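# Reassemble the aquarium canister filter with two arms

## Task

Rebuild the aquarium filter so that both trays sit fully down inside the canister, the rubber ring lies in the groove of the canister rim, and the head is fitted with each of its two latches hooked onto the canister and each latch lever raised; the filter must end up upright.

## Robot and tools

Robot: two seven-joint arms, left_arm and right_arm, each ending in a two-finger parallel gripper. The left_arm base is at (+0.009, +0.398, 0) m in the scene frame with quat_wxyz (+1.000, 0, 0, -0.011). The right_arm base is at (-0.006, -0.384, 0) m with quat_wxyz (+1.000, 0, 0, +0.024). A camera stand is fixed to the floor behind them. Loose parts may occasionally get a small push from outside.

Frames: the scene frame has its origin at table-top height, halfway between the nominal bases, with +z up and +x pointing out over the table; left_arm is on the +y side (this is unrelated to image left or right). Fixed cameras and the table use the scene frame. Each arm's hand positions, quaternions, targets and offsets use that arm's own base frame. On the gripper, the fingers point along its +z and open and close along its y. end_effector_position is the spot between the pads when they are shut. Fingertips stick out about 19 mm past it when closed and about 6 mm when fully open. Reported poses can be wrong by a few centimetres, more at long reach.

execute_actions(actions, cameras): actions is a list of actions run in order. Each action is a table of up to 15 rows, one row per 1/30 s step. A table with fewer rows repeats its final row until 15 steps have run. Every row holds 16 numbers in [-1, 1], covering both arms even if one stays still: left dx, dy, dz, rx, ry, rz, left gripper position, left gripper speed, then the same eight for the right arm. dx..rz are offsets, not poses. They are measured from that arm's Hand target at the start of the action, along that arm's base axes, and every row counts from that same start. 1.0 equals 0.6 m or 180 degrees. rx, ry, rz form a single rotation vector about the Hand target's position. Because each new action starts from the current Hand target, sending the same offset again moves the arm further. Six zeros re-send the current Hand target, and this also ends a push. Gripper position is absolute: +1 fully open (85 mm), 0 about 45 mm, -1 shut. The scale is uneven, so check position_measured_pct, which is roughly 50 minus 50 times the position. Gripper speed: -1 about 20 mm/s, 0 about 85, +1 about 150. A faster close grips harder. To keep a gripper as it is, send its last position and speed again, because 0 is a real command. cameras: a list of names, ["all"], or []. If left out, you get all cameras only when actions is empty.

move(target, speed, blend, blocking, cameras): moves each gripper in a straight line toward a target. target is either one 16-number row as above or a list of up to 15 such rows. Every row is an offset from the Hand targets at the moment the move began, not from the row before it. speed is the top path speed in m/s, from 0.002 to 0.5, default 0.25. Give one value or one per target. Turning is capped at twice that value in rad/s and at 0.873 rad/s. blend is in metres and rounds corners between listed targets; 0 means stop at each one. A move lasts no longer than 10 s and does not avoid obstacles or the other arm. blocking=false returns after about 0.5 s while the move keeps going. The result adds a move: line giving the outcome (done, off_target, moving, held, fault) and any limits (paced = pose clipped, held = steps withheld).

Other tools:
- wait(seconds 0 to 10) lets the scene run.
- stop() brakes a running move.
- zoom_image(camera, region [x0, y0, x1, y1] in pixels, at most 504 by 504) zooms into a camera's newest image.
- clear_fault(arm) releases an arm after a torque fault.
- finished_scene(scene) ends the current scene, given its number, and cannot be undone. Call it only when the filter is assembled and will stay that way without the robot.

Cameras: cam_head_left, cam_head_right, cam_high, cam_low, cam_left_wrist, cam_right_wrist, each 672x504.

Result lines:
- end_effector_position (m) and end_effector_quat_wxyz, in the arm's frame.
- Hand target: the last commanded pose after clipping. Later offsets start from here. The gripper may settle short of it; add the missing distance as an offset.
- position_measured_pct.
- object_status: 0 moving, 1 blocked while opening, 2 stopped on an object before reaching the requested position (a firm grip), 3 at the requested position or pads touching (nothing held, or only a weak grip).
- motor_current_ma: about 1000 when holding, near 0 in free air.
- Joint positions, velocities (can read "within noise") and torques.
- Flange force along the gripper's x y z. It includes the weight of the held load and carries some error.
- Step readings of end_effector_position.
- Tool commands.
- Motor temperatures and a MOTOR HOT line.

Cautions:
- Orientation commands are clipped to within 32 degrees of the current orientation per step. Large turns can swing the elbow.
- The arms are stiff. A target a few millimetres beyond a solid contact presses hard, and a faster approach hits harder.
- Joint torque limits are 104.5 N m (waist, shoulder, upper arm roll, elbow) and 51.3 N m (forearm roll, wrist pitch, wrist roll). Exceeding one, or a joint drifting more than 5 degrees from its plan, stops that arm until clear_fault.
- Holding loads, stretching out, or pushing toward a pose the arm cannot reach heats the motors. A MOTOR HOT warning appears at 60 °C. At 75 °C the arm sags and stays down for 30 to 60 s.
- A clearance check may block commands that bring the arms close together. Do not let the arms touch or press on each other, and do not close one gripper on the other's fingers.
- To grip, close to a position narrower than the part. To release, open a few millimetres wider than it. Do not squeeze hard on a part that is still resting on something.
- Do not drop parts, release moving parts, slam, or swing loads quickly. Anything that falls off the table, or is left off it, means failure.

Each tool is called after "Emit:" by a JSON object that holds its "method" and its "body", one argument or row to a line.

## Session

Emit:
{"method": "execute_actions", "body": {
  "actions": []
}}

Scene clock: 0.00 s.
left_arm: end_effector_position=(+0.4802, -0.1661, +0.3136) position_measured_pct=0.0 object_status=3 motor_current_ma=0 end_effector_quat_wxyz=(+0.319, +0.700, -0.140, +0.623) | right_arm: end_effector_position=(+0.4650, +0.0138, +0.1566) position_measured_pct=0.0 object_status=3 motor_current_ma=0 end_effector_quat_wxyz=(-0.013, +0.940, -0.341, +0.017)
Joint positions: left_arm=[-0.353 0.604 0.183 2.549 2.272 1.474 1.777] | right_arm=[0.311 0.553 -0.579 1.701 0.355 0.951 3.619]
Joint velocities: within noise
Joint torques (N m): no reading
Motor temperatures (°C): left_arm=[34 39 31 35 45 47 40] | right_arm=[31 37 36 38 39 42 56]
Flange force (N): no reading
Hand target: left_arm +0.4802, -0.1661, +0.3136; +0.319, +0.700, -0.140, +0.623 | right_arm +0.4650, +0.0138, +0.1566; -0.013, +0.940, -0.341, +0.017
Tool commands: left_gripper/position=+1.0 left_gripper/speed=+1.0 right_gripper/position=+1.0 right_gripper/speed=+1.0

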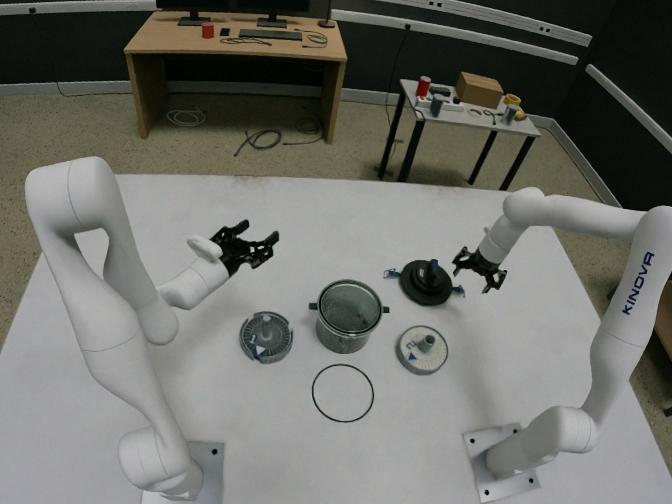

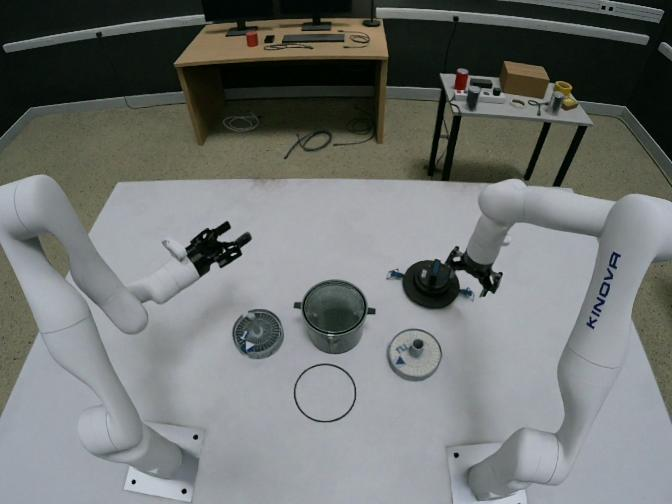

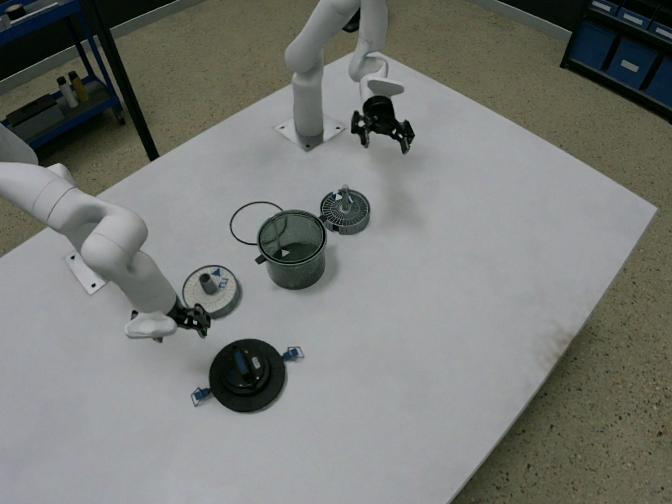

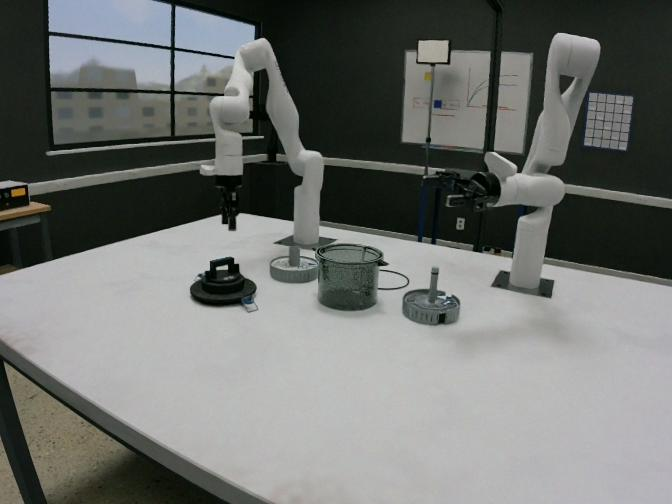

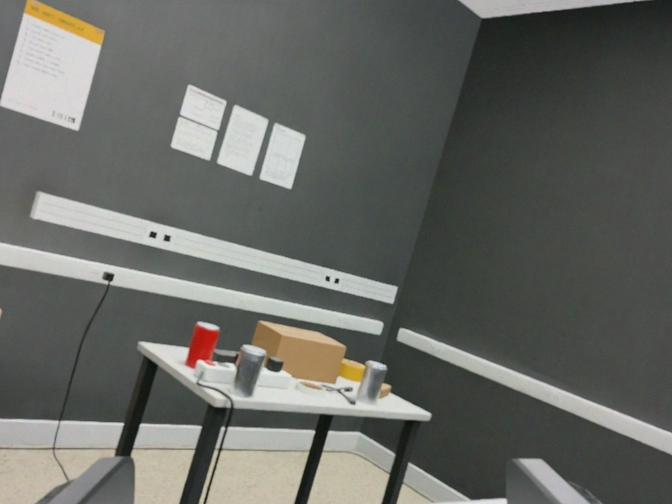

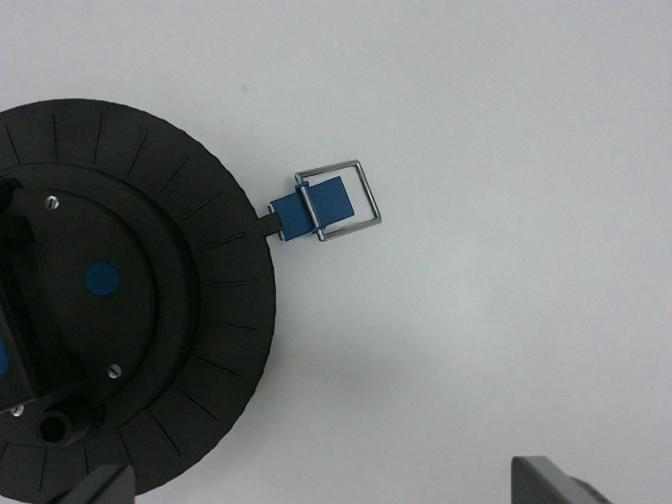

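Emit:
{"method": "zoom_image", "body": {
  "camera": "cam_head_left",
  "region": [220, 240, 480, 435]
}}

Emit:
{"method": "zoom_image", "body": {
  "camera": "cam_high",
  "region": [170, 170, 390, 420]
}}

Emit:
{"method": "zoom_image", "body": {
  "camera": "cam_low",
  "region": [180, 220, 480, 340]
}}

Emit:
{"method": "zoom_image", "body": {
  "camera": "cam_head_right",
  "region": [220, 240, 480, 435]
}}

Scaled by 1.938 from the camera's 672x504 image, which has a finer 960x720 frame.

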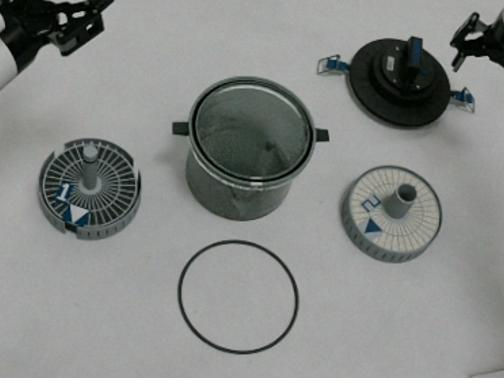

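Scaled by 2.016 from the camera's 672x504 image, which has a finer 960x720 frame.

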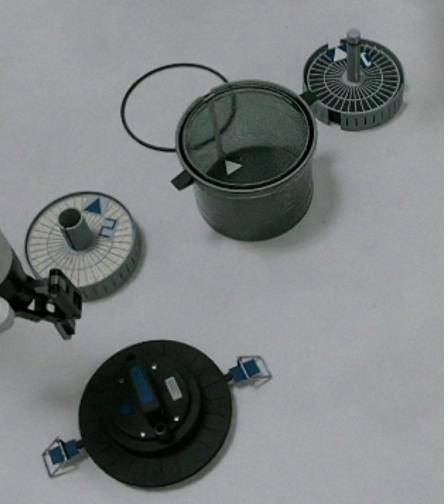

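Scaled by 1.680 from the camera's 672x504 image, which has a finer 960x720 frame.

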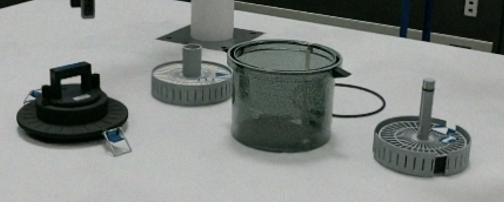

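Scaled by 1.938 from the camera's 672x504 image, which has a finer 960x720 frame.

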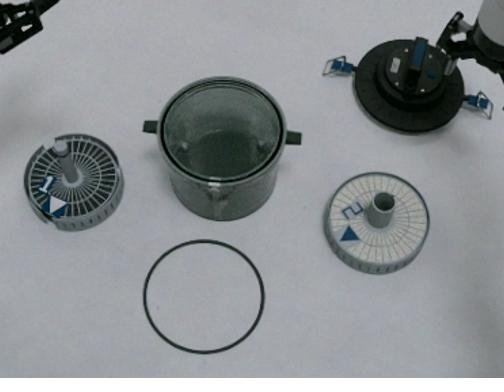

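Emit:
{"method": "move", "body": {
  "target": [-0.13,0,0.15,0.2262,0.4417,0.0992,1,1,0,0,0.33,-0.0084,0.0110,0.2215,1,1],
  "cameras": ["all"]
}}

Scene clock: 21.67 s.
left_arm: end_effector_position=(+0.4022, -0.1661, +0.4036) position_measured_pct=0.0 object_status=3 motor_current_ma=0 end_effector_quat_wxyz=(+0.001, +1.000, +0.000, +0.000) | right_arm: end_effector_position=(+0.4651, +0.0138, +0.3546) position_measured_pct=0.0 object_status=3 motor_current_ma=0 end_effector_quat_wxyz=(+0.000, +1.000, +0.000, +0.000)
Joint positions: left_arm=[-0.101 0.333 0.675 1.21 -0.206 1.665 5.238] | right_arm=[0.39 0.45 -0.793 1.223 0.316 1.591 4.367]
Joint torques (N m): left_arm=[-1.4 -13.55 1.52 -8.35 -0.39 0.17 -0.19] | right_arm=[1.26 -15.01 -2.95 -6.98 -0.04 0.11 -0.31]
Motor temperatures (°C): left_arm=[34 39 31 35 45 47 40] | right_arm=[31 38 36 38 39 42 56]
Flange force (N): left_arm=[1.8 4.5 -1.6] | right_arm=[6.4 -2.0 -5.6]
Hand target: left_arm +0.4022, -0.1661, +0.4036; +0.001, +1.000, +0.000, +0.000 | right_arm +0.4651, +0.0138, +0.3546; +0.000, +1.000, +0.000, +0.000
Off the commanded pose: left_arm 0.000 m, 0 deg | right_arm 0.000 m, 0 deg.
move: done

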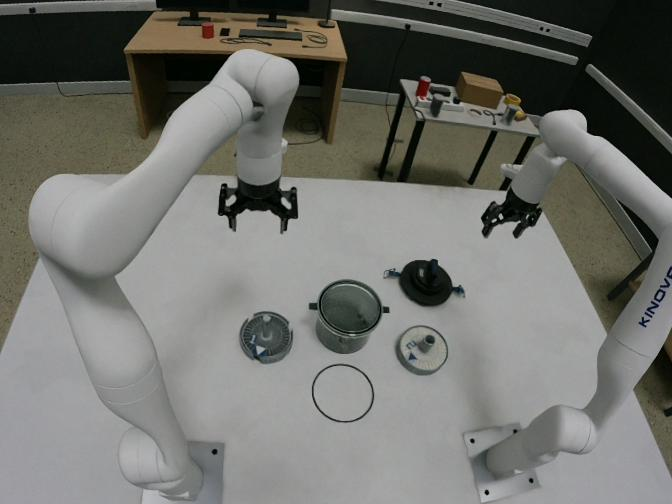

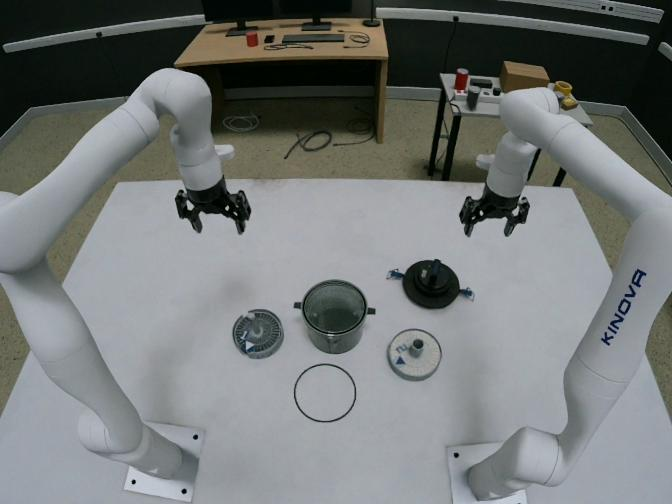

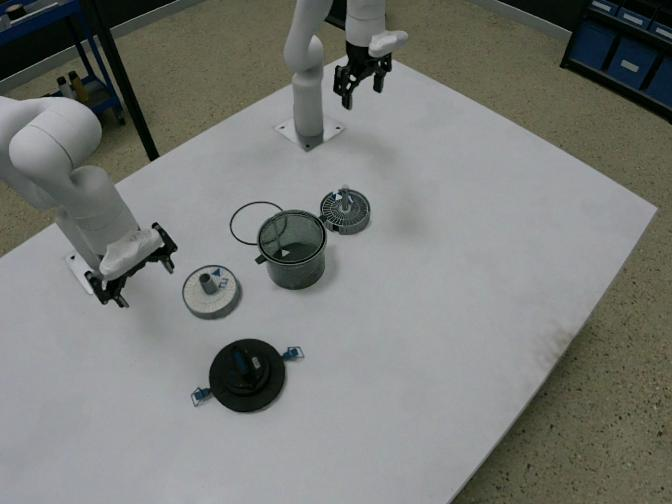

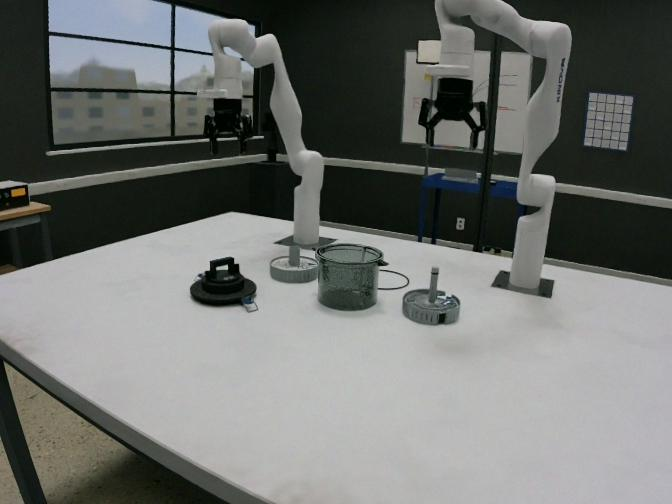

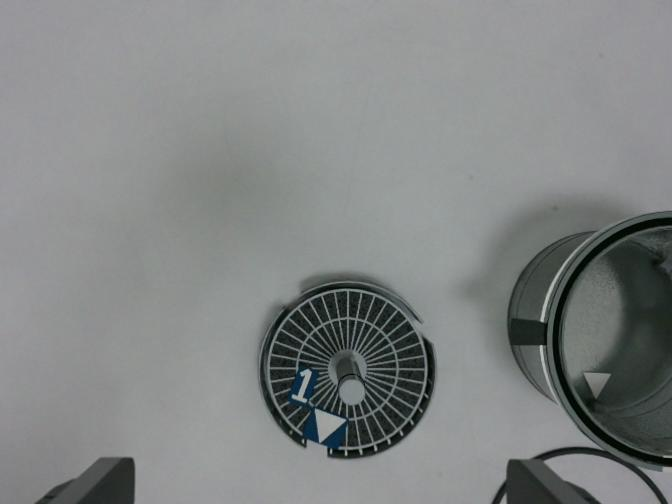

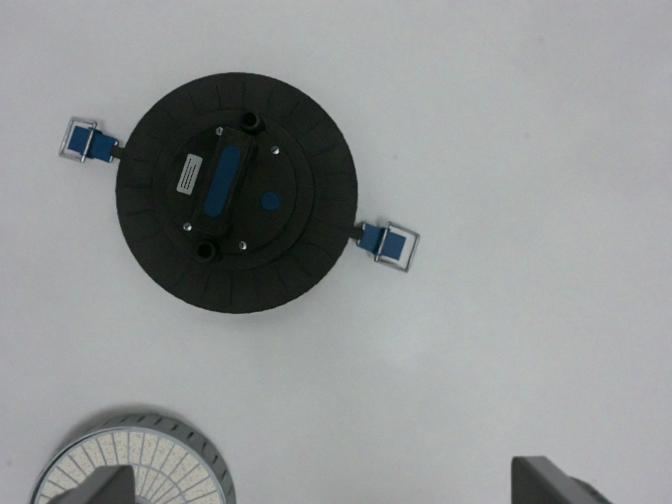

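Emit:
{"method": "move", "body": {
  "target": [0,0,-0.1667,0,0,0,1,1,-0.30,0.1,-0.0833,0,0,0,1,1],
  "cameras": ["cam_left_wrist","cam_right_wrist"]
}}

Scene clock: 27.77 s.
left_arm: end_effector_position=(+0.4022, -0.1661, +0.3036) position_measured_pct=0.0 object_status=3 motor_current_ma=0 end_effector_quat_wxyz=(+0.001, +1.000, +0.000, +0.000) | right_arm: end_effector_position=(+0.2851, +0.0738, +0.3047) position_measured_pct=0.0 object_status=3 motor_current_ma=0 end_effector_quat_wxyz=(+0.000, +1.000, +0.000, +0.000)
Joint positions: left_arm=[-0.122 0.355 0.656 1.505 -0.218 1.355 5.263] | right_arm=[0.554 0.005 -0.882 1.856 0.004 1.282 4.382]
Joint torques (N m): left_arm=[-1.4 -13.59 1.7 -8.17 -0.36 0.16 -0.19] | right_arm=[1.31 -5.45 -0.54 -7.22 -0.06 0.11 -0.32]
Motor temperatures (°C): left_arm=[34 39 31 35 45 47 40] | right_arm=[31 38 36 38 39 42 56]
Flange force (N): left_arm=[1.3 4.2 -0.6] | right_arm=[1.8 -0.8 -4.0]
Hand target: left_arm +0.4022, -0.1661, +0.3036; +0.001, +1.000, +0.000, +0.000 | right_arm +0.2850, +0.0738, +0.3047; +0.000, +1.000, +0.000, +0.000
Off the commanded pose: left_arm 0.000 m, 0 deg | right_arm 0.000 m, 0 deg.
move: done
Images, in order (width x height): cam_left_wrist 672x504, cam_right_wrist 672x504.

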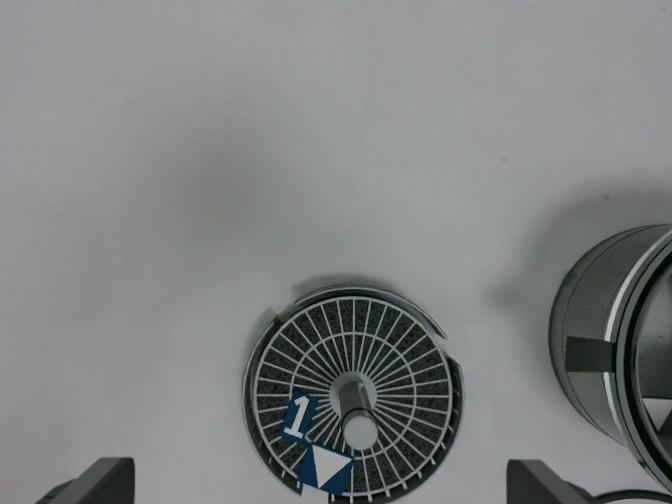

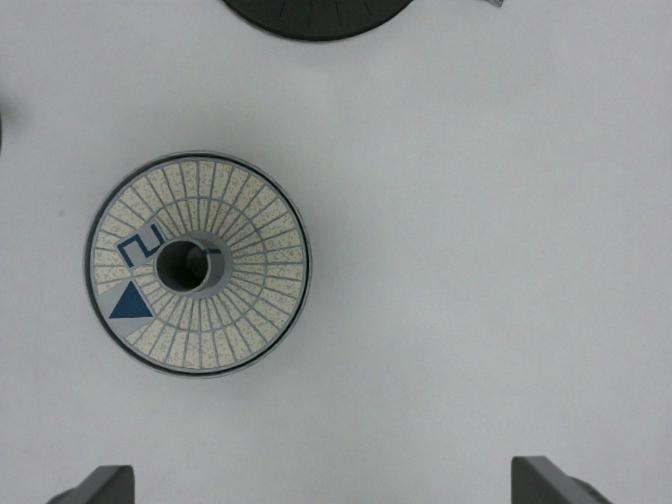

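Emit:
{"method": "move", "body": {
  "target": [-0.1,0.25,0.1,0,0,0,1,1,0.16,0.52,0.23,0,0,0,1,1],
  "cameras": ["cam_left_wrist","cam_right_wrist"]
}}

Emit:
{"method": "zoom_image", "body": {
  "camera": "cam_right_wrist",
  "region": [180, 60, 560, 440]
}}

Scene clock: 42.83 s.
left_arm: end_effector_position=(+0.3422, -0.0161, +0.3636) position_measured_pct=0.0 object_status=3 motor_current_ma=0 end_effector_quat_wxyz=(+0.001, +1.000, +0.000, +0.000) | right_arm: end_effector_position=(+0.3810, +0.3858, +0.4426) position_measured_pct=0.0 object_status=3 motor_current_ma=0 end_effector_quat_wxyz=(+0.000, +1.000, +0.000, +0.000)
Joint positions: left_arm=[-0.526 0.065 0.544 1.612 -0.033 1.474 4.732] | right_arm=[-0.644 0.716 -0.854 0.435 0.609 2.097 3.69]
Joint torques (N m): left_arm=[-1.37 -8.81 0 -8.46 -0.35 0.13 -0.15] | right_arm=[1.29 -19.89 -2.12 -4.8 -0.02 0.14 -0.33]
Motor temperatures (°C): left_arm=[34 39 31 35 45 47 40] | right_arm=[31 38 36 38 39 42 56]
Flange force (N): left_arm=[2.9 3.4 -0.9] | right_arm=no reading
Hand target: left_arm +0.3422, -0.0161, +0.3636; +0.001, +1.000, +0.000, +0.000 | right_arm +0.3811, +0.3858, +0.4427; +0.000, +1.000, +0.000, +0.000
Off the commanded pose: left_arm 0.000 m, 0 deg | right_arm 0.000 m, 0 deg.
joint sent to its limit (right arm) — joint 6 (wrist pitch), upper limit. The joint targets still meet the commanded pose.
move: done
Images, in order (width x height): cam_left_wrist 672x504, cam_right_wrist 672x504.

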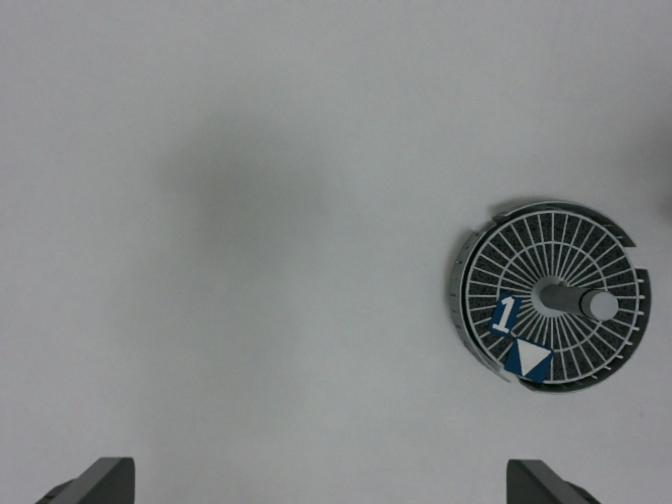

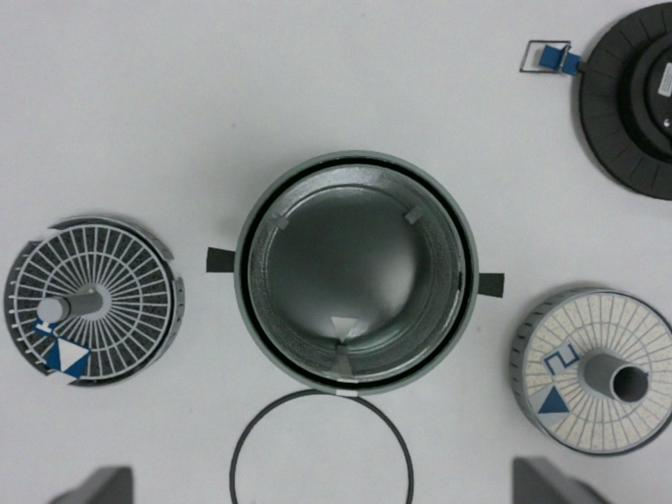

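Scaled by 1.326.

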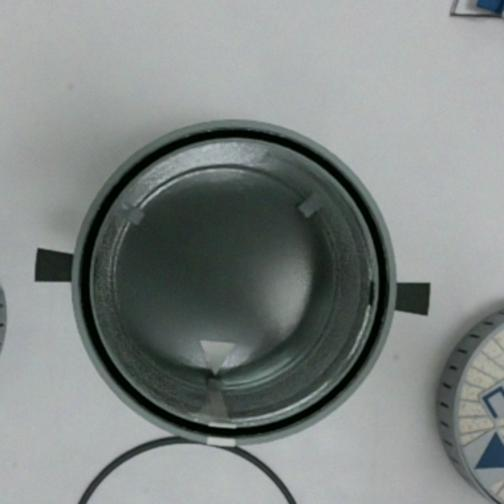

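Emit:
{"method": "move", "body": {
  "target": [0,0,0,0,0,0,1,1,-0.32,0.0,-0.2,0,0,0,1,1],
  "cameras": ["cam_left_wrist","cam_right_wrist","cam_head_left"]
}}

Scene clock: 61.57 s.
left_arm: end_effector_position=(+0.3422, -0.0161, +0.3636) position_measured_pct=0.0 object_status=3 motor_current_ma=0 end_effector_quat_wxyz=(+0.001, +1.000, +0.000, +0.000) | right_arm: end_effector_position=(+0.1891, +0.3858, +0.3227) position_measured_pct=0.0 object_status=3 motor_current_ma=0 end_effector_quat_wxyz=(+0.000, +1.000, -0.001, +0.000)
Joint positions: left_arm=[-0.526 0.065 0.544 1.612 -0.033 1.474 4.732] | right_arm=[-0.505 0.429 -1.017 1.433 0.363 1.479 3.198]
Joint torques (N m): left_arm=[-1.45 -8.81 0.04 -8.48 -0.35 0.11 -0.18] | right_arm=[1.27 -12.88 -3.52 -6.92 -0.01 0.16 -0.33]
Motor temperatures (°C): left_arm=[33 39 30 35 44 47 40] | right_arm=[31 38 36 37 39 42 56]
Flange force (N): left_arm=[3.0 3.6 -0.9] | right_arm=[0.8 -6.5 -4.3]
Hand target: left_arm +0.3422, -0.0161, +0.3636; +0.001, +1.000, +0.000, +0.000 | right_arm +0.1891, +0.3858, +0.3227; +0.000, +1.000, -0.001, +0.000
Off the commanded pose: left_arm 0.000 m, 0 deg | right_arm 0.000 m, 0 deg.
move: done
Images, in order (width x height): cam_head_left 672x504, cam_left_wrist 672x504, cam_right_wrist 672x504.

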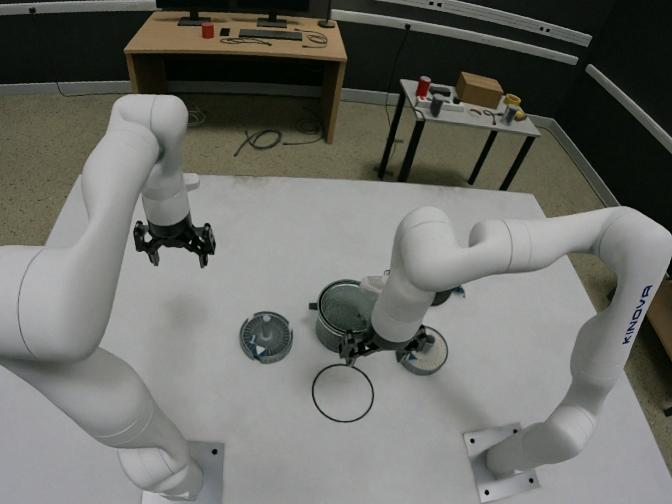

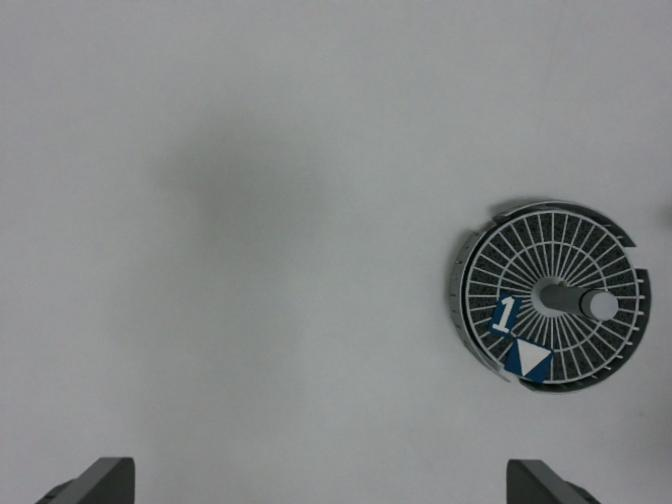

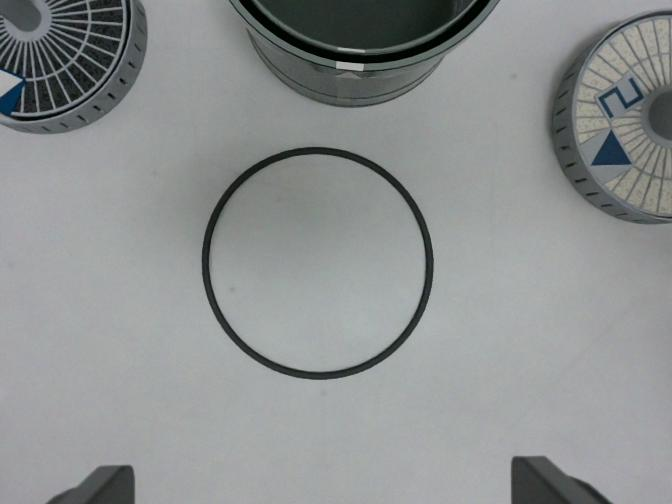

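Emit:
{"method": "move", "body": {
  "target": [0,0,0,0,0,0,1,1,0,0.0,-0.2,0,0,0,1,1],
  "cameras": ["cam_right_wrist"]
}}

Emit:
{"method": "move", "body": {
  "target": [0,0,0,0,0,0,1,1,0,0.0,0.2,0,0,0.5,1,1],
  "cameras": ["cam_right_wrist"]
}}

Scene clock: 65.50 s.
left_arm: end_effector_position=(+0.3422, -0.0161, +0.3636) position_measured_pct=0.0 object_status=3 motor_current_ma=0 end_effector_quat_wxyz=(+0.001, +1.000, +0.000, +0.000) | right_arm: end_effector_position=(+0.1890, +0.3858, +0.2027) position_measured_pct=0.0 object_status=3 motor_current_ma=0 end_effector_quat_wxyz=(+0.000, +1.000, +0.000, +0.000)
Joint positions: left_arm=[-0.526 0.065 0.544 1.612 -0.033 1.474 4.732] | right_arm=[-0.533 0.542 -0.961 1.697 0.479 1.159 3.087]
Joint torques (N m): left_arm=[-1.4 -8.75 0.05 -8.51 -0.34 0.15 -0.18] | right_arm=[1.3 -13.7 -4.07 -5.69 -0.05 0.16 -0.37]
Motor temperatures (°C): left_arm=[33 39 30 35 44 47 40] | right_arm=[31 38 36 37 39 42 56]
Flange force (N): left_arm=[2.6 3.4 -0.7] | right_arm=[0.6 -6.4 -2.9]
Hand target: left_arm +0.3422, -0.0161, +0.3636; +0.001, +1.000, +0.000, +0.000 | right_arm +0.1890, +0.3858, +0.2027; +0.000, +1.000, +0.000, +0.000
Off the commanded pose: left_arm 0.000 m, 0 deg | right_arm 0.000 m, 0 deg.
move: done
Images, in order (width x height): cam_right_wrist 672x504.

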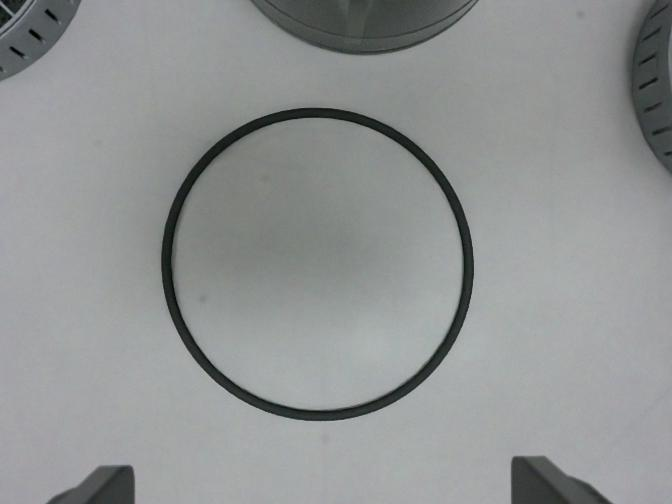

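Scene clock: 69.03 s.
left_arm: end_effector_position=(+0.3422, -0.0161, +0.3636) position_measured_pct=0.0 object_status=3 motor_current_ma=0 end_effector_quat_wxyz=(+0.001, +1.000, +0.000, +0.000) | right_arm: end_effector_position=(+0.1890, +0.3858, +0.3226) position_measured_pct=0.0 object_status=3 motor_current_ma=0 end_effector_quat_wxyz=(+0.000, +0.707, +0.707, +0.000)
Joint positions: left_arm=[-0.526 0.065 0.544 1.612 -0.033 1.474 4.732] | right_arm=[-0.359 0.611 -1.434 1.429 0.606 1.609 4.545]
Joint torques (N m): left_arm=[-1.42 -8.78 0.04 -8.48 -0.37 0.13 -0.16] | right_arm=[1.3 -13.02 -5.5 -5.84 -0.07 0.1 -0.33]
Motor temperatures (°C): left_arm=[33 38 30 35 44 47 40] | right_arm=[31 38 36 37 39 42 56]
Flange force (N): left_arm=[2.8 3.4 -0.9] | right_arm=[9.0 1.3 -5.1]
Hand target: left_arm +0.3422, -0.0161, +0.3636; +0.001, +1.000, +0.000, +0.000 | right_arm +0.1890, +0.3858, +0.3227; +0.000, +0.707, +0.707, +0.000
Off the commanded pose: left_arm 0.000 m, 0 deg | right_arm 0.000 m, 0 deg.
move: done
Images, in order (width x height): cam_right_wrist 672x504.

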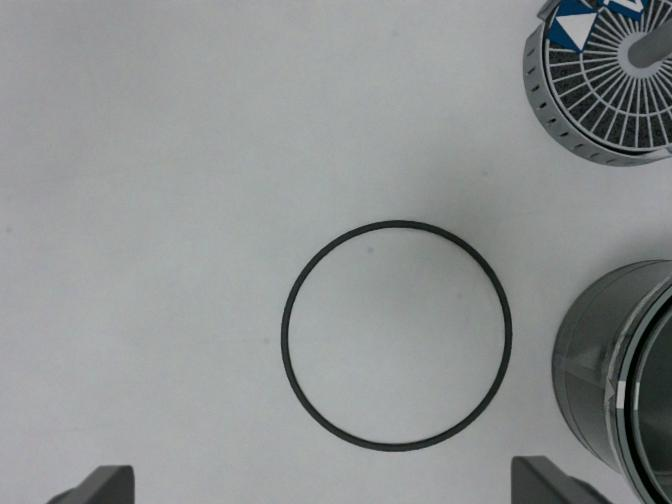

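Emit:
{"method": "move", "body": {
  "target": [-0.045,-0.265,0,0,0,0,1,1,0.1,-0.5,0.0,0,0,-0.5,1,1],
  "cameras": ["cam_left_wrist","cam_right_wrist"]
}}

Emit:
{"method": "move", "body": {
  "target": [0,0,-0.25,0,0,0,1,1,0.0,0.0,-0.17,0,0,0,1,1],
  "cameras": ["cam_left_wrist","cam_right_wrist"]
}}

Emit:
{"method": "move", "body": {
  "target": [0,0,0,0,0,-0.5,1,1,0.3,0.0,0,0,0,0,1,1],
  "cameras": ["cam_left_wrist","cam_right_wrist"]
}}

Scene clock: 85.33 s.
left_arm: end_effector_position=(+0.3152, -0.1751, +0.3636) position_measured_pct=0.0 object_status=3 motor_current_ma=0 end_effector_quat_wxyz=(+0.001, +1.000, +0.000, +0.000) | right_arm: end_effector_position=(+0.2490, +0.0858, +0.3227) position_measured_pct=0.0 object_status=3 motor_current_ma=0 end_effector_quat_wxyz=(+0.000, +1.000, +0.000, +0.000)
Joint positions: left_arm=[-0.209 0.127 0.754 1.569 -0.087 1.48 5.26] | right_arm=[1.297 0.312 -2.032 1.872 0.282 1.418 3.913]
Joint torques (N m): left_arm=[-1.38 -8.82 0.51 -8.49 -0.4 0.14 -0.18] | right_arm=[1.36 -1.85 -2.94 -6.97 -0.05 0.09 -0.34]
Motor temperatures (°C): left_arm=[33 38 30 35 44 47 40] | right_arm=[31 38 36 37 39 42 56]
Flange force (N): left_arm=[1.6 4.9 -0.8] | right_arm=[14.0 -6.5 -1.7]
Hand target: left_arm +0.3152, -0.1751, +0.3636; +0.001, +1.000, +0.000, +0.000 | right_arm +0.2490, +0.0858, +0.3227; +0.000, +1.000, -0.001, +0.000
Off the commanded pose: left_arm 0.000 m, 0 deg | right_arm 0.000 m, 0 deg.
move: done
Images, in order (width x height): cam_left_wrist 672x504, cam_right_wrist 672x504.

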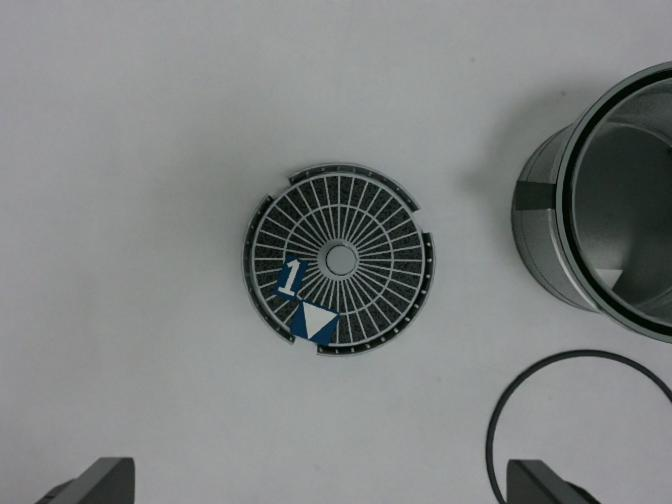

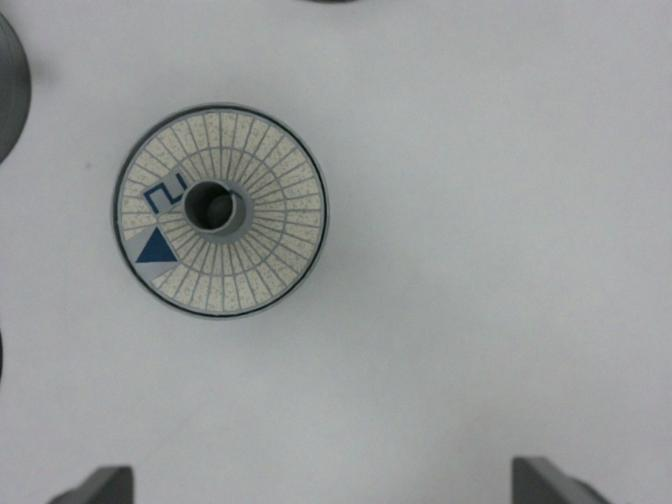

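Scene clock: 86.53 s.
left_arm: end_effector_position=(+0.3152, -0.1751, +0.2136) position_measured_pct=0.0 object_status=3 motor_current_ma=0 end_effector_quat_wxyz=(+0.001, +1.000, +0.000, +0.000) | right_arm: end_effector_position=(+0.2490, +0.0858, +0.2207) position_measured_pct=0.0 object_status=3 motor_current_ma=0 end_effector_quat_wxyz=(+0.000, +1.000, +0.000, +0.000)
Joint positions: left_arm=[-0.139 0.277 0.726 1.932 -0.215 1.01 5.395] | right_arm=[0.996 0.267 -1.635 2.126 0.308 1.054 3.914]
Joint torques (N m): left_arm=[-1.42 -10.43 1.32 -7.04 -0.35 0.14 -0.15] | right_arm=[1.27 -3.71 -2.52 -5.86 -0.07 0.12 -0.33]
Motor temperatures (°C): left_arm=[33 38 30 35 44 47 40] | right_arm=[31 38 36 37 39 42 56]
Flange force (N): left_arm=[0.7 5.0 0.6] | right_arm=no reading
Hand target: left_arm +0.3152, -0.1751, +0.2136; +0.001, +1.000, +0.000, +0.000 | right_arm +0.2490, +0.0858, +0.2207; +0.000, +1.000, +0.000, +0.000
Off the commanded pose: left_arm 0.000 m, 0 deg | right_arm 0.000 m, 0 deg.
move: done
Images, in order (width x height): cam_left_wrist 672x504, cam_right_wrist 672x504.

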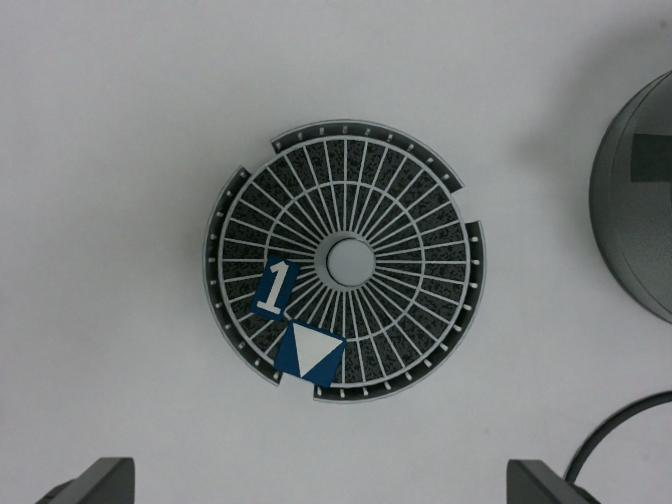

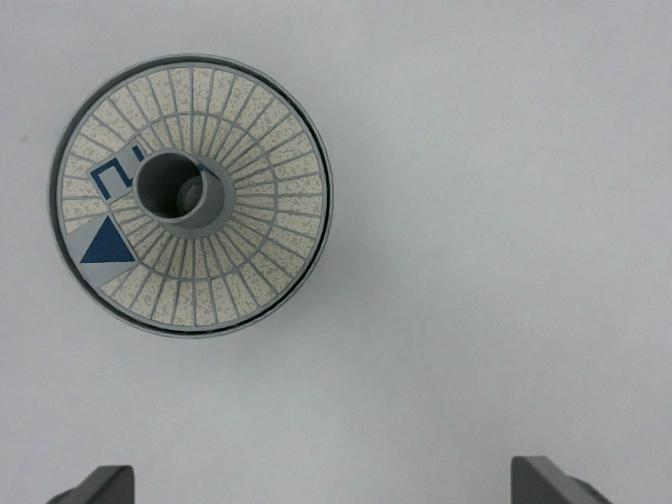

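Scene clock: 90.03 s.
left_arm: end_effector_position=(+0.3152, -0.1751, +0.2136) position_measured_pct=0.0 object_status=3 motor_current_ma=0 end_effector_quat_wxyz=(+0.000, +0.707, -0.707, +0.000) | right_arm: end_effector_position=(+0.4290, +0.0858, +0.2207) position_measured_pct=0.0 object_status=3 motor_current_ma=0 end_effector_quat_wxyz=(+0.000, +1.000, +0.000, +0.000)
Joint positions: left_arm=[-0.401 0.405 1.145 1.937 -0.421 1.07 4.064] | right_arm=[0.481 0.633 -1.19 1.635 0.607 1.296 3.896]
Joint torques (N m): left_arm=[-1.4 -9.43 2.84 -6.8 -0.3 0.14 -0.18] | right_arm=[1.25 -13.95 -5.28 -5.53 -0.07 0.11 -0.33]
Motor temperatures (°C): left_arm=[33 38 30 35 44 47 40] | right_arm=[31 38 36 37 39 42 56]
Flange force (N): left_arm=[6.1 -1.6 1.2] | right_arm=[6.6 -3.8 -3.1]
Hand target: left_arm +0.3152, -0.1751, +0.2136; +0.000, +0.707, -0.707, +0.000 | right_arm +0.4290, +0.0858, +0.2207; +0.000, +1.000, +0.000, +0.000
Off the commanded pose: left_arm 0.000 m, 0 deg | right_arm 0.000 m, 0 deg.
move: done
Images, in order (width x height): cam_left_wrist 672x504, cam_right_wrist 672x504.

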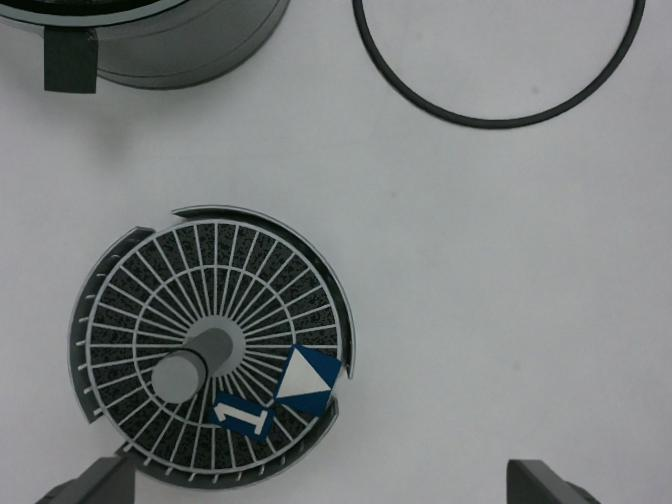

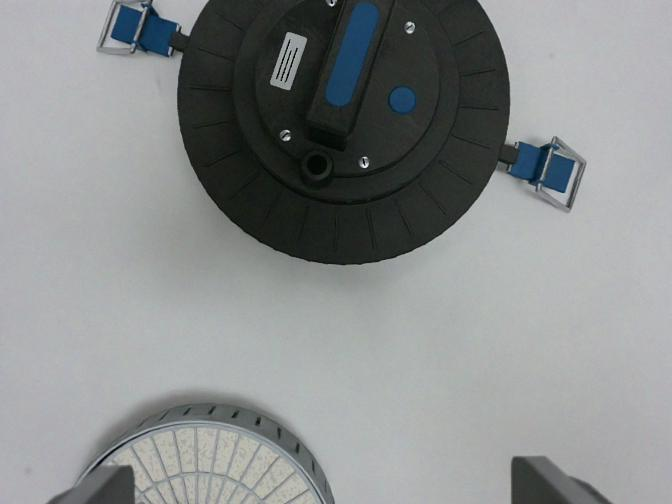

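Emit:
{"method": "move", "body": {
  "target": [0.05,-0.363,0.25,0,0,0.5,1,1,-0.0,0.0,0.17,0,0,0,1,1],
  "cameras": ["cam_left_wrist","cam_right_wrist"]
}}

Emit:
{"method": "move", "body": {
  "target": [0,0,-0.2,0,0,0,1,1,-0.0,0.0,0,0,0,0,1,1],
  "cameras": ["cam_left_wrist","cam_right_wrist","cam_low"]
}}

Scene clock: 107.70 s.
left_arm: end_effector_position=(+0.3452, -0.3929, +0.3636) position_measured_pct=0.0 object_status=3 motor_current_ma=0 end_effector_quat_wxyz=(+0.001, +1.000, +0.000, +0.000) | right_arm: end_effector_position=(+0.4290, +0.0858, +0.3227) position_measured_pct=0.0 object_status=3 motor_current_ma=0 end_effector_quat_wxyz=(+0.000, +1.000, +0.000, +0.000)
Joint positions: left_arm=[0.485 0.577 0.677 0.99 -0.35 1.675 5.751] | right_arm=[0.491 0.539 -1.249 1.404 0.509 1.553 3.993]
Joint torques (N m): left_arm=[-1.51 -18.21 2.51 -7.94 -0.42 0.16 -0.2] | right_arm=[1.3 -13.23 -4.73 -6.26 -0.07 0.1 -0.33]
Motor temperatures (°C): left_arm=[33 38 30 35 44 47 40] | right_arm=[31 38 36 37 39 42 56]
Flange force (N): left_arm=[0.0 4.9 -2.1] | right_arm=[7.5 -4.1 -5.1]
Hand target: left_arm +0.3452, -0.3929, +0.3636; +0.001, +1.000, +0.000, +0.000 | right_arm +0.4290, +0.0858, +0.3227; +0.000, +1.000, +0.000, +0.000
Off the commanded pose: left_arm 0.000 m, 0 deg | right_arm 0.000 m, 0 deg.
move: done
Images, in order (width x height): cam_left_wrist 672x504, cam_right_wrist 672x504.

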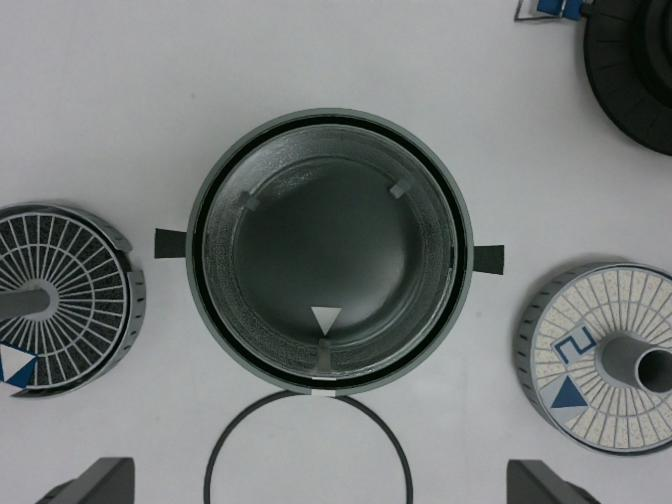

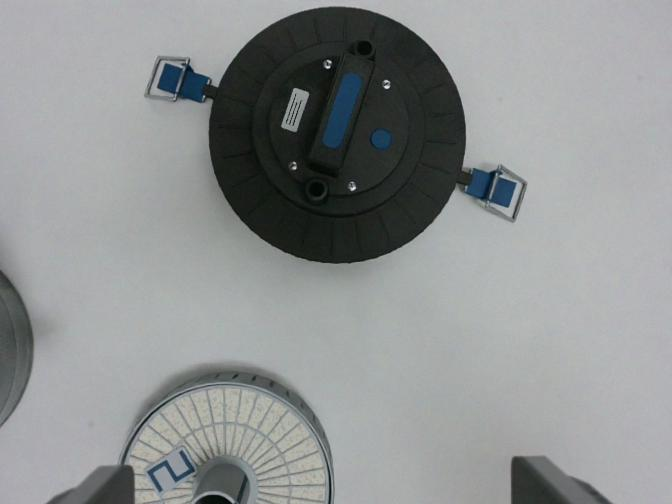

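Scene clock: 108.60 s.
left_arm: end_effector_position=(+0.3453, -0.3929, +0.2436) position_measured_pct=0.0 object_status=3 motor_current_ma=0 end_effector_quat_wxyz=(+0.001, +1.000, +0.000, +0.000) | right_arm: end_effector_position=(+0.4290, +0.0858, +0.3227) position_measured_pct=0.0 object_status=3 motor_current_ma=0 end_effector_quat_wxyz=(+0.000, +1.000, +0.000, +0.000)
Joint positions: left_arm=[0.443 0.619 0.652 1.32 -0.371 1.322 5.806] | right_arm=[0.491 0.539 -1.249 1.404 0.509 1.553 3.993]
Joint torques (N m): left_arm=[-1.37 -18.3 3 -7.68 -0.39 0.17 -0.17] | right_arm=[1.29 -13.27 -4.73 -6.29 -0.03 0.1 -0.33]
Motor temperatures (°C): left_arm=[33 38 30 35 44 47 40] | right_arm=[31 38 36 37 39 42 56]
Flange force (N): left_arm=[-0.4 4.0 -0.9] | right_arm=[7.4 -4.1 -5.1]
Hand target: left_arm +0.3452, -0.3929, +0.2436; +0.001, +1.000, +0.000, +0.000 | right_arm +0.4290, +0.0858, +0.3227; +0.000, +1.000, +0.000, +0.000
Off the commanded pose: left_arm 0.000 m, 0 deg | right_arm 0.000 m, 0 deg.
move: done
Images, in order (width x height): cam_low 672x504, cam_left_wrist 672x504, cam_right_wrist 672x504.

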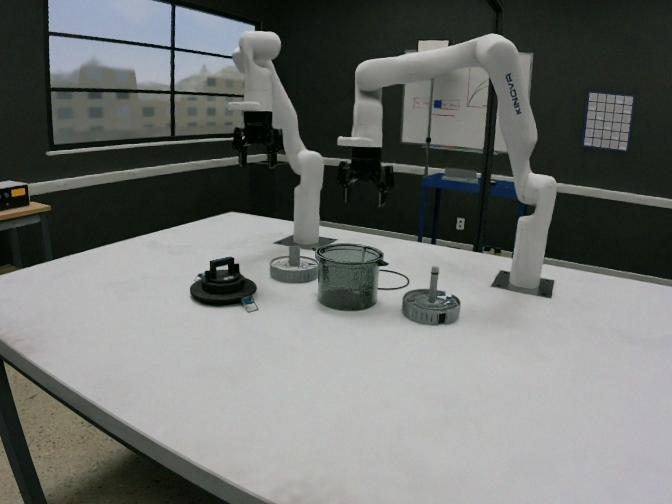

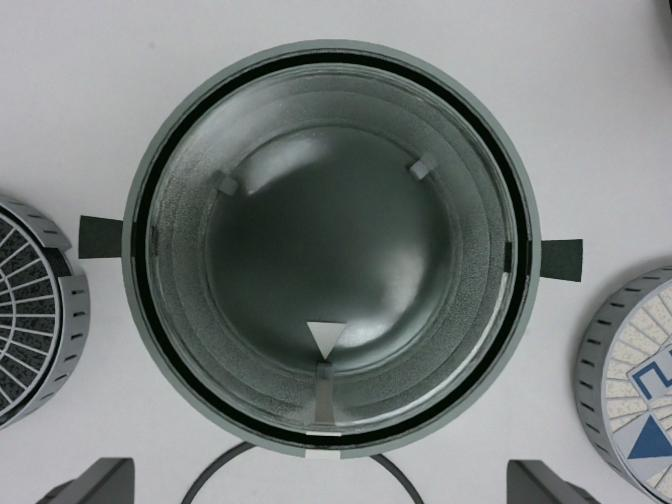

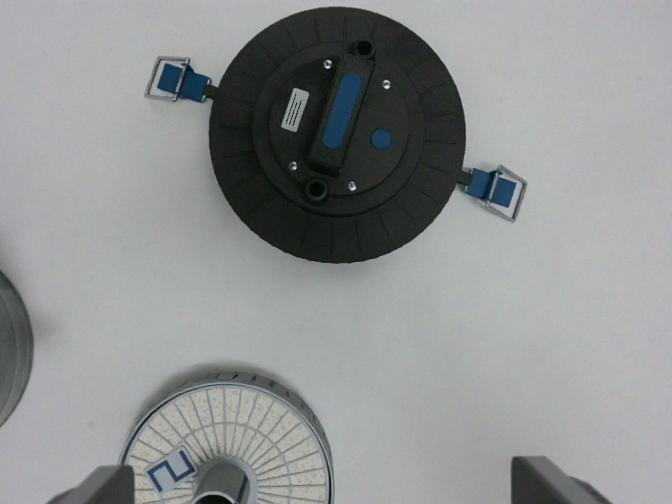

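Emit:
{"method": "move", "body": {
  "target": [
    [0.038,0.3443,0,0,0,0,0,0,0,0,0,0,0,0,1,1],
    [0.038,0.3443,-0.18,0,0,0,0,0,0,0,0,0,0,0,1,1]
  ],
  "cameras": ["cam_left_wrist","cam_low"]
}}

Scene clock: 121.23 s.
left_arm: end_effector_position=(+0.3680, -0.1863, +0.1356) position_measured_pct=49.8 object_status=3 motor_current_ma=0 end_effector_quat_wxyz=(+0.001, +1.000, +0.000, +0.000) | right_arm: end_effector_position=(+0.4290, +0.0858, +0.3227) position_measured_pct=0.0 object_status=3 motor_current_ma=0 end_effector_quat_wxyz=(+0.000, +1.000, +0.000, +0.000)
Joint positions: left_arm=[-0.007 0.512 0.591 1.894 -0.372 0.846 5.487] | right_arm=[0.491 0.539 -1.249 1.404 0.509 1.553 3.993]
Joint torques (N m): left_arm=[-1.44 -14.33 2.23 -5.93 -0.39 0.15 -0.22] | right_arm=[1.25 -13.27 -4.73 -6.26 -0.06 0.09 -0.33]
Motor temperatures (°C): left_arm=[33 38 30 35 44 47 40] | right_arm=[31 38 36 37 39 41 56]
Flange force (N): left_arm=[-0.2 4.4 0.5] | right_arm=[7.5 -4.0 -5.2]
Hand target: left_arm +0.3680, -0.1863, +0.1356; +0.001, +1.000, +0.000, +0.000 | right_arm +0.4290, +0.0858, +0.3227; +0.000, +1.000, +0.000, +0.000
Off the commanded pose: left_arm 0.000 m, 0 deg | right_arm 0.000 m, 0 deg.
move: done
Images, in order (width x height): cam_low 672x504, cam_left_wrist 672x504.

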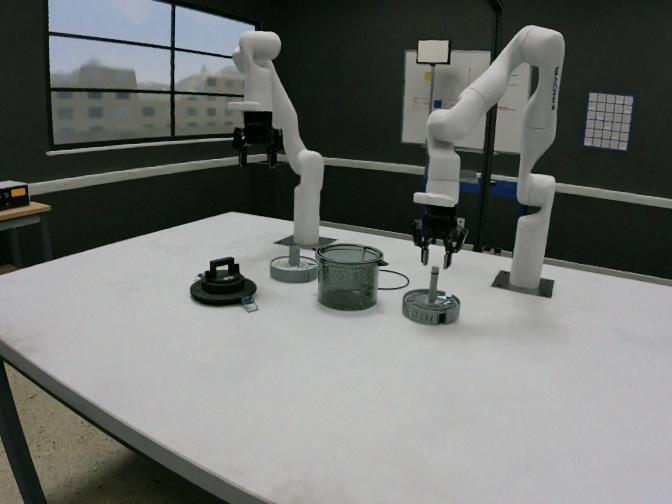

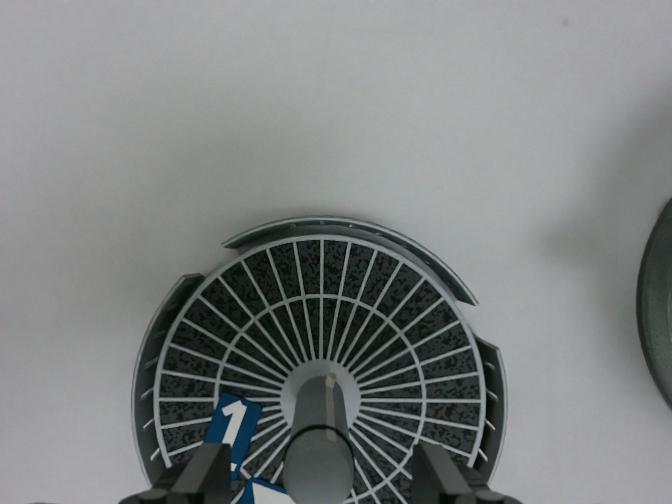

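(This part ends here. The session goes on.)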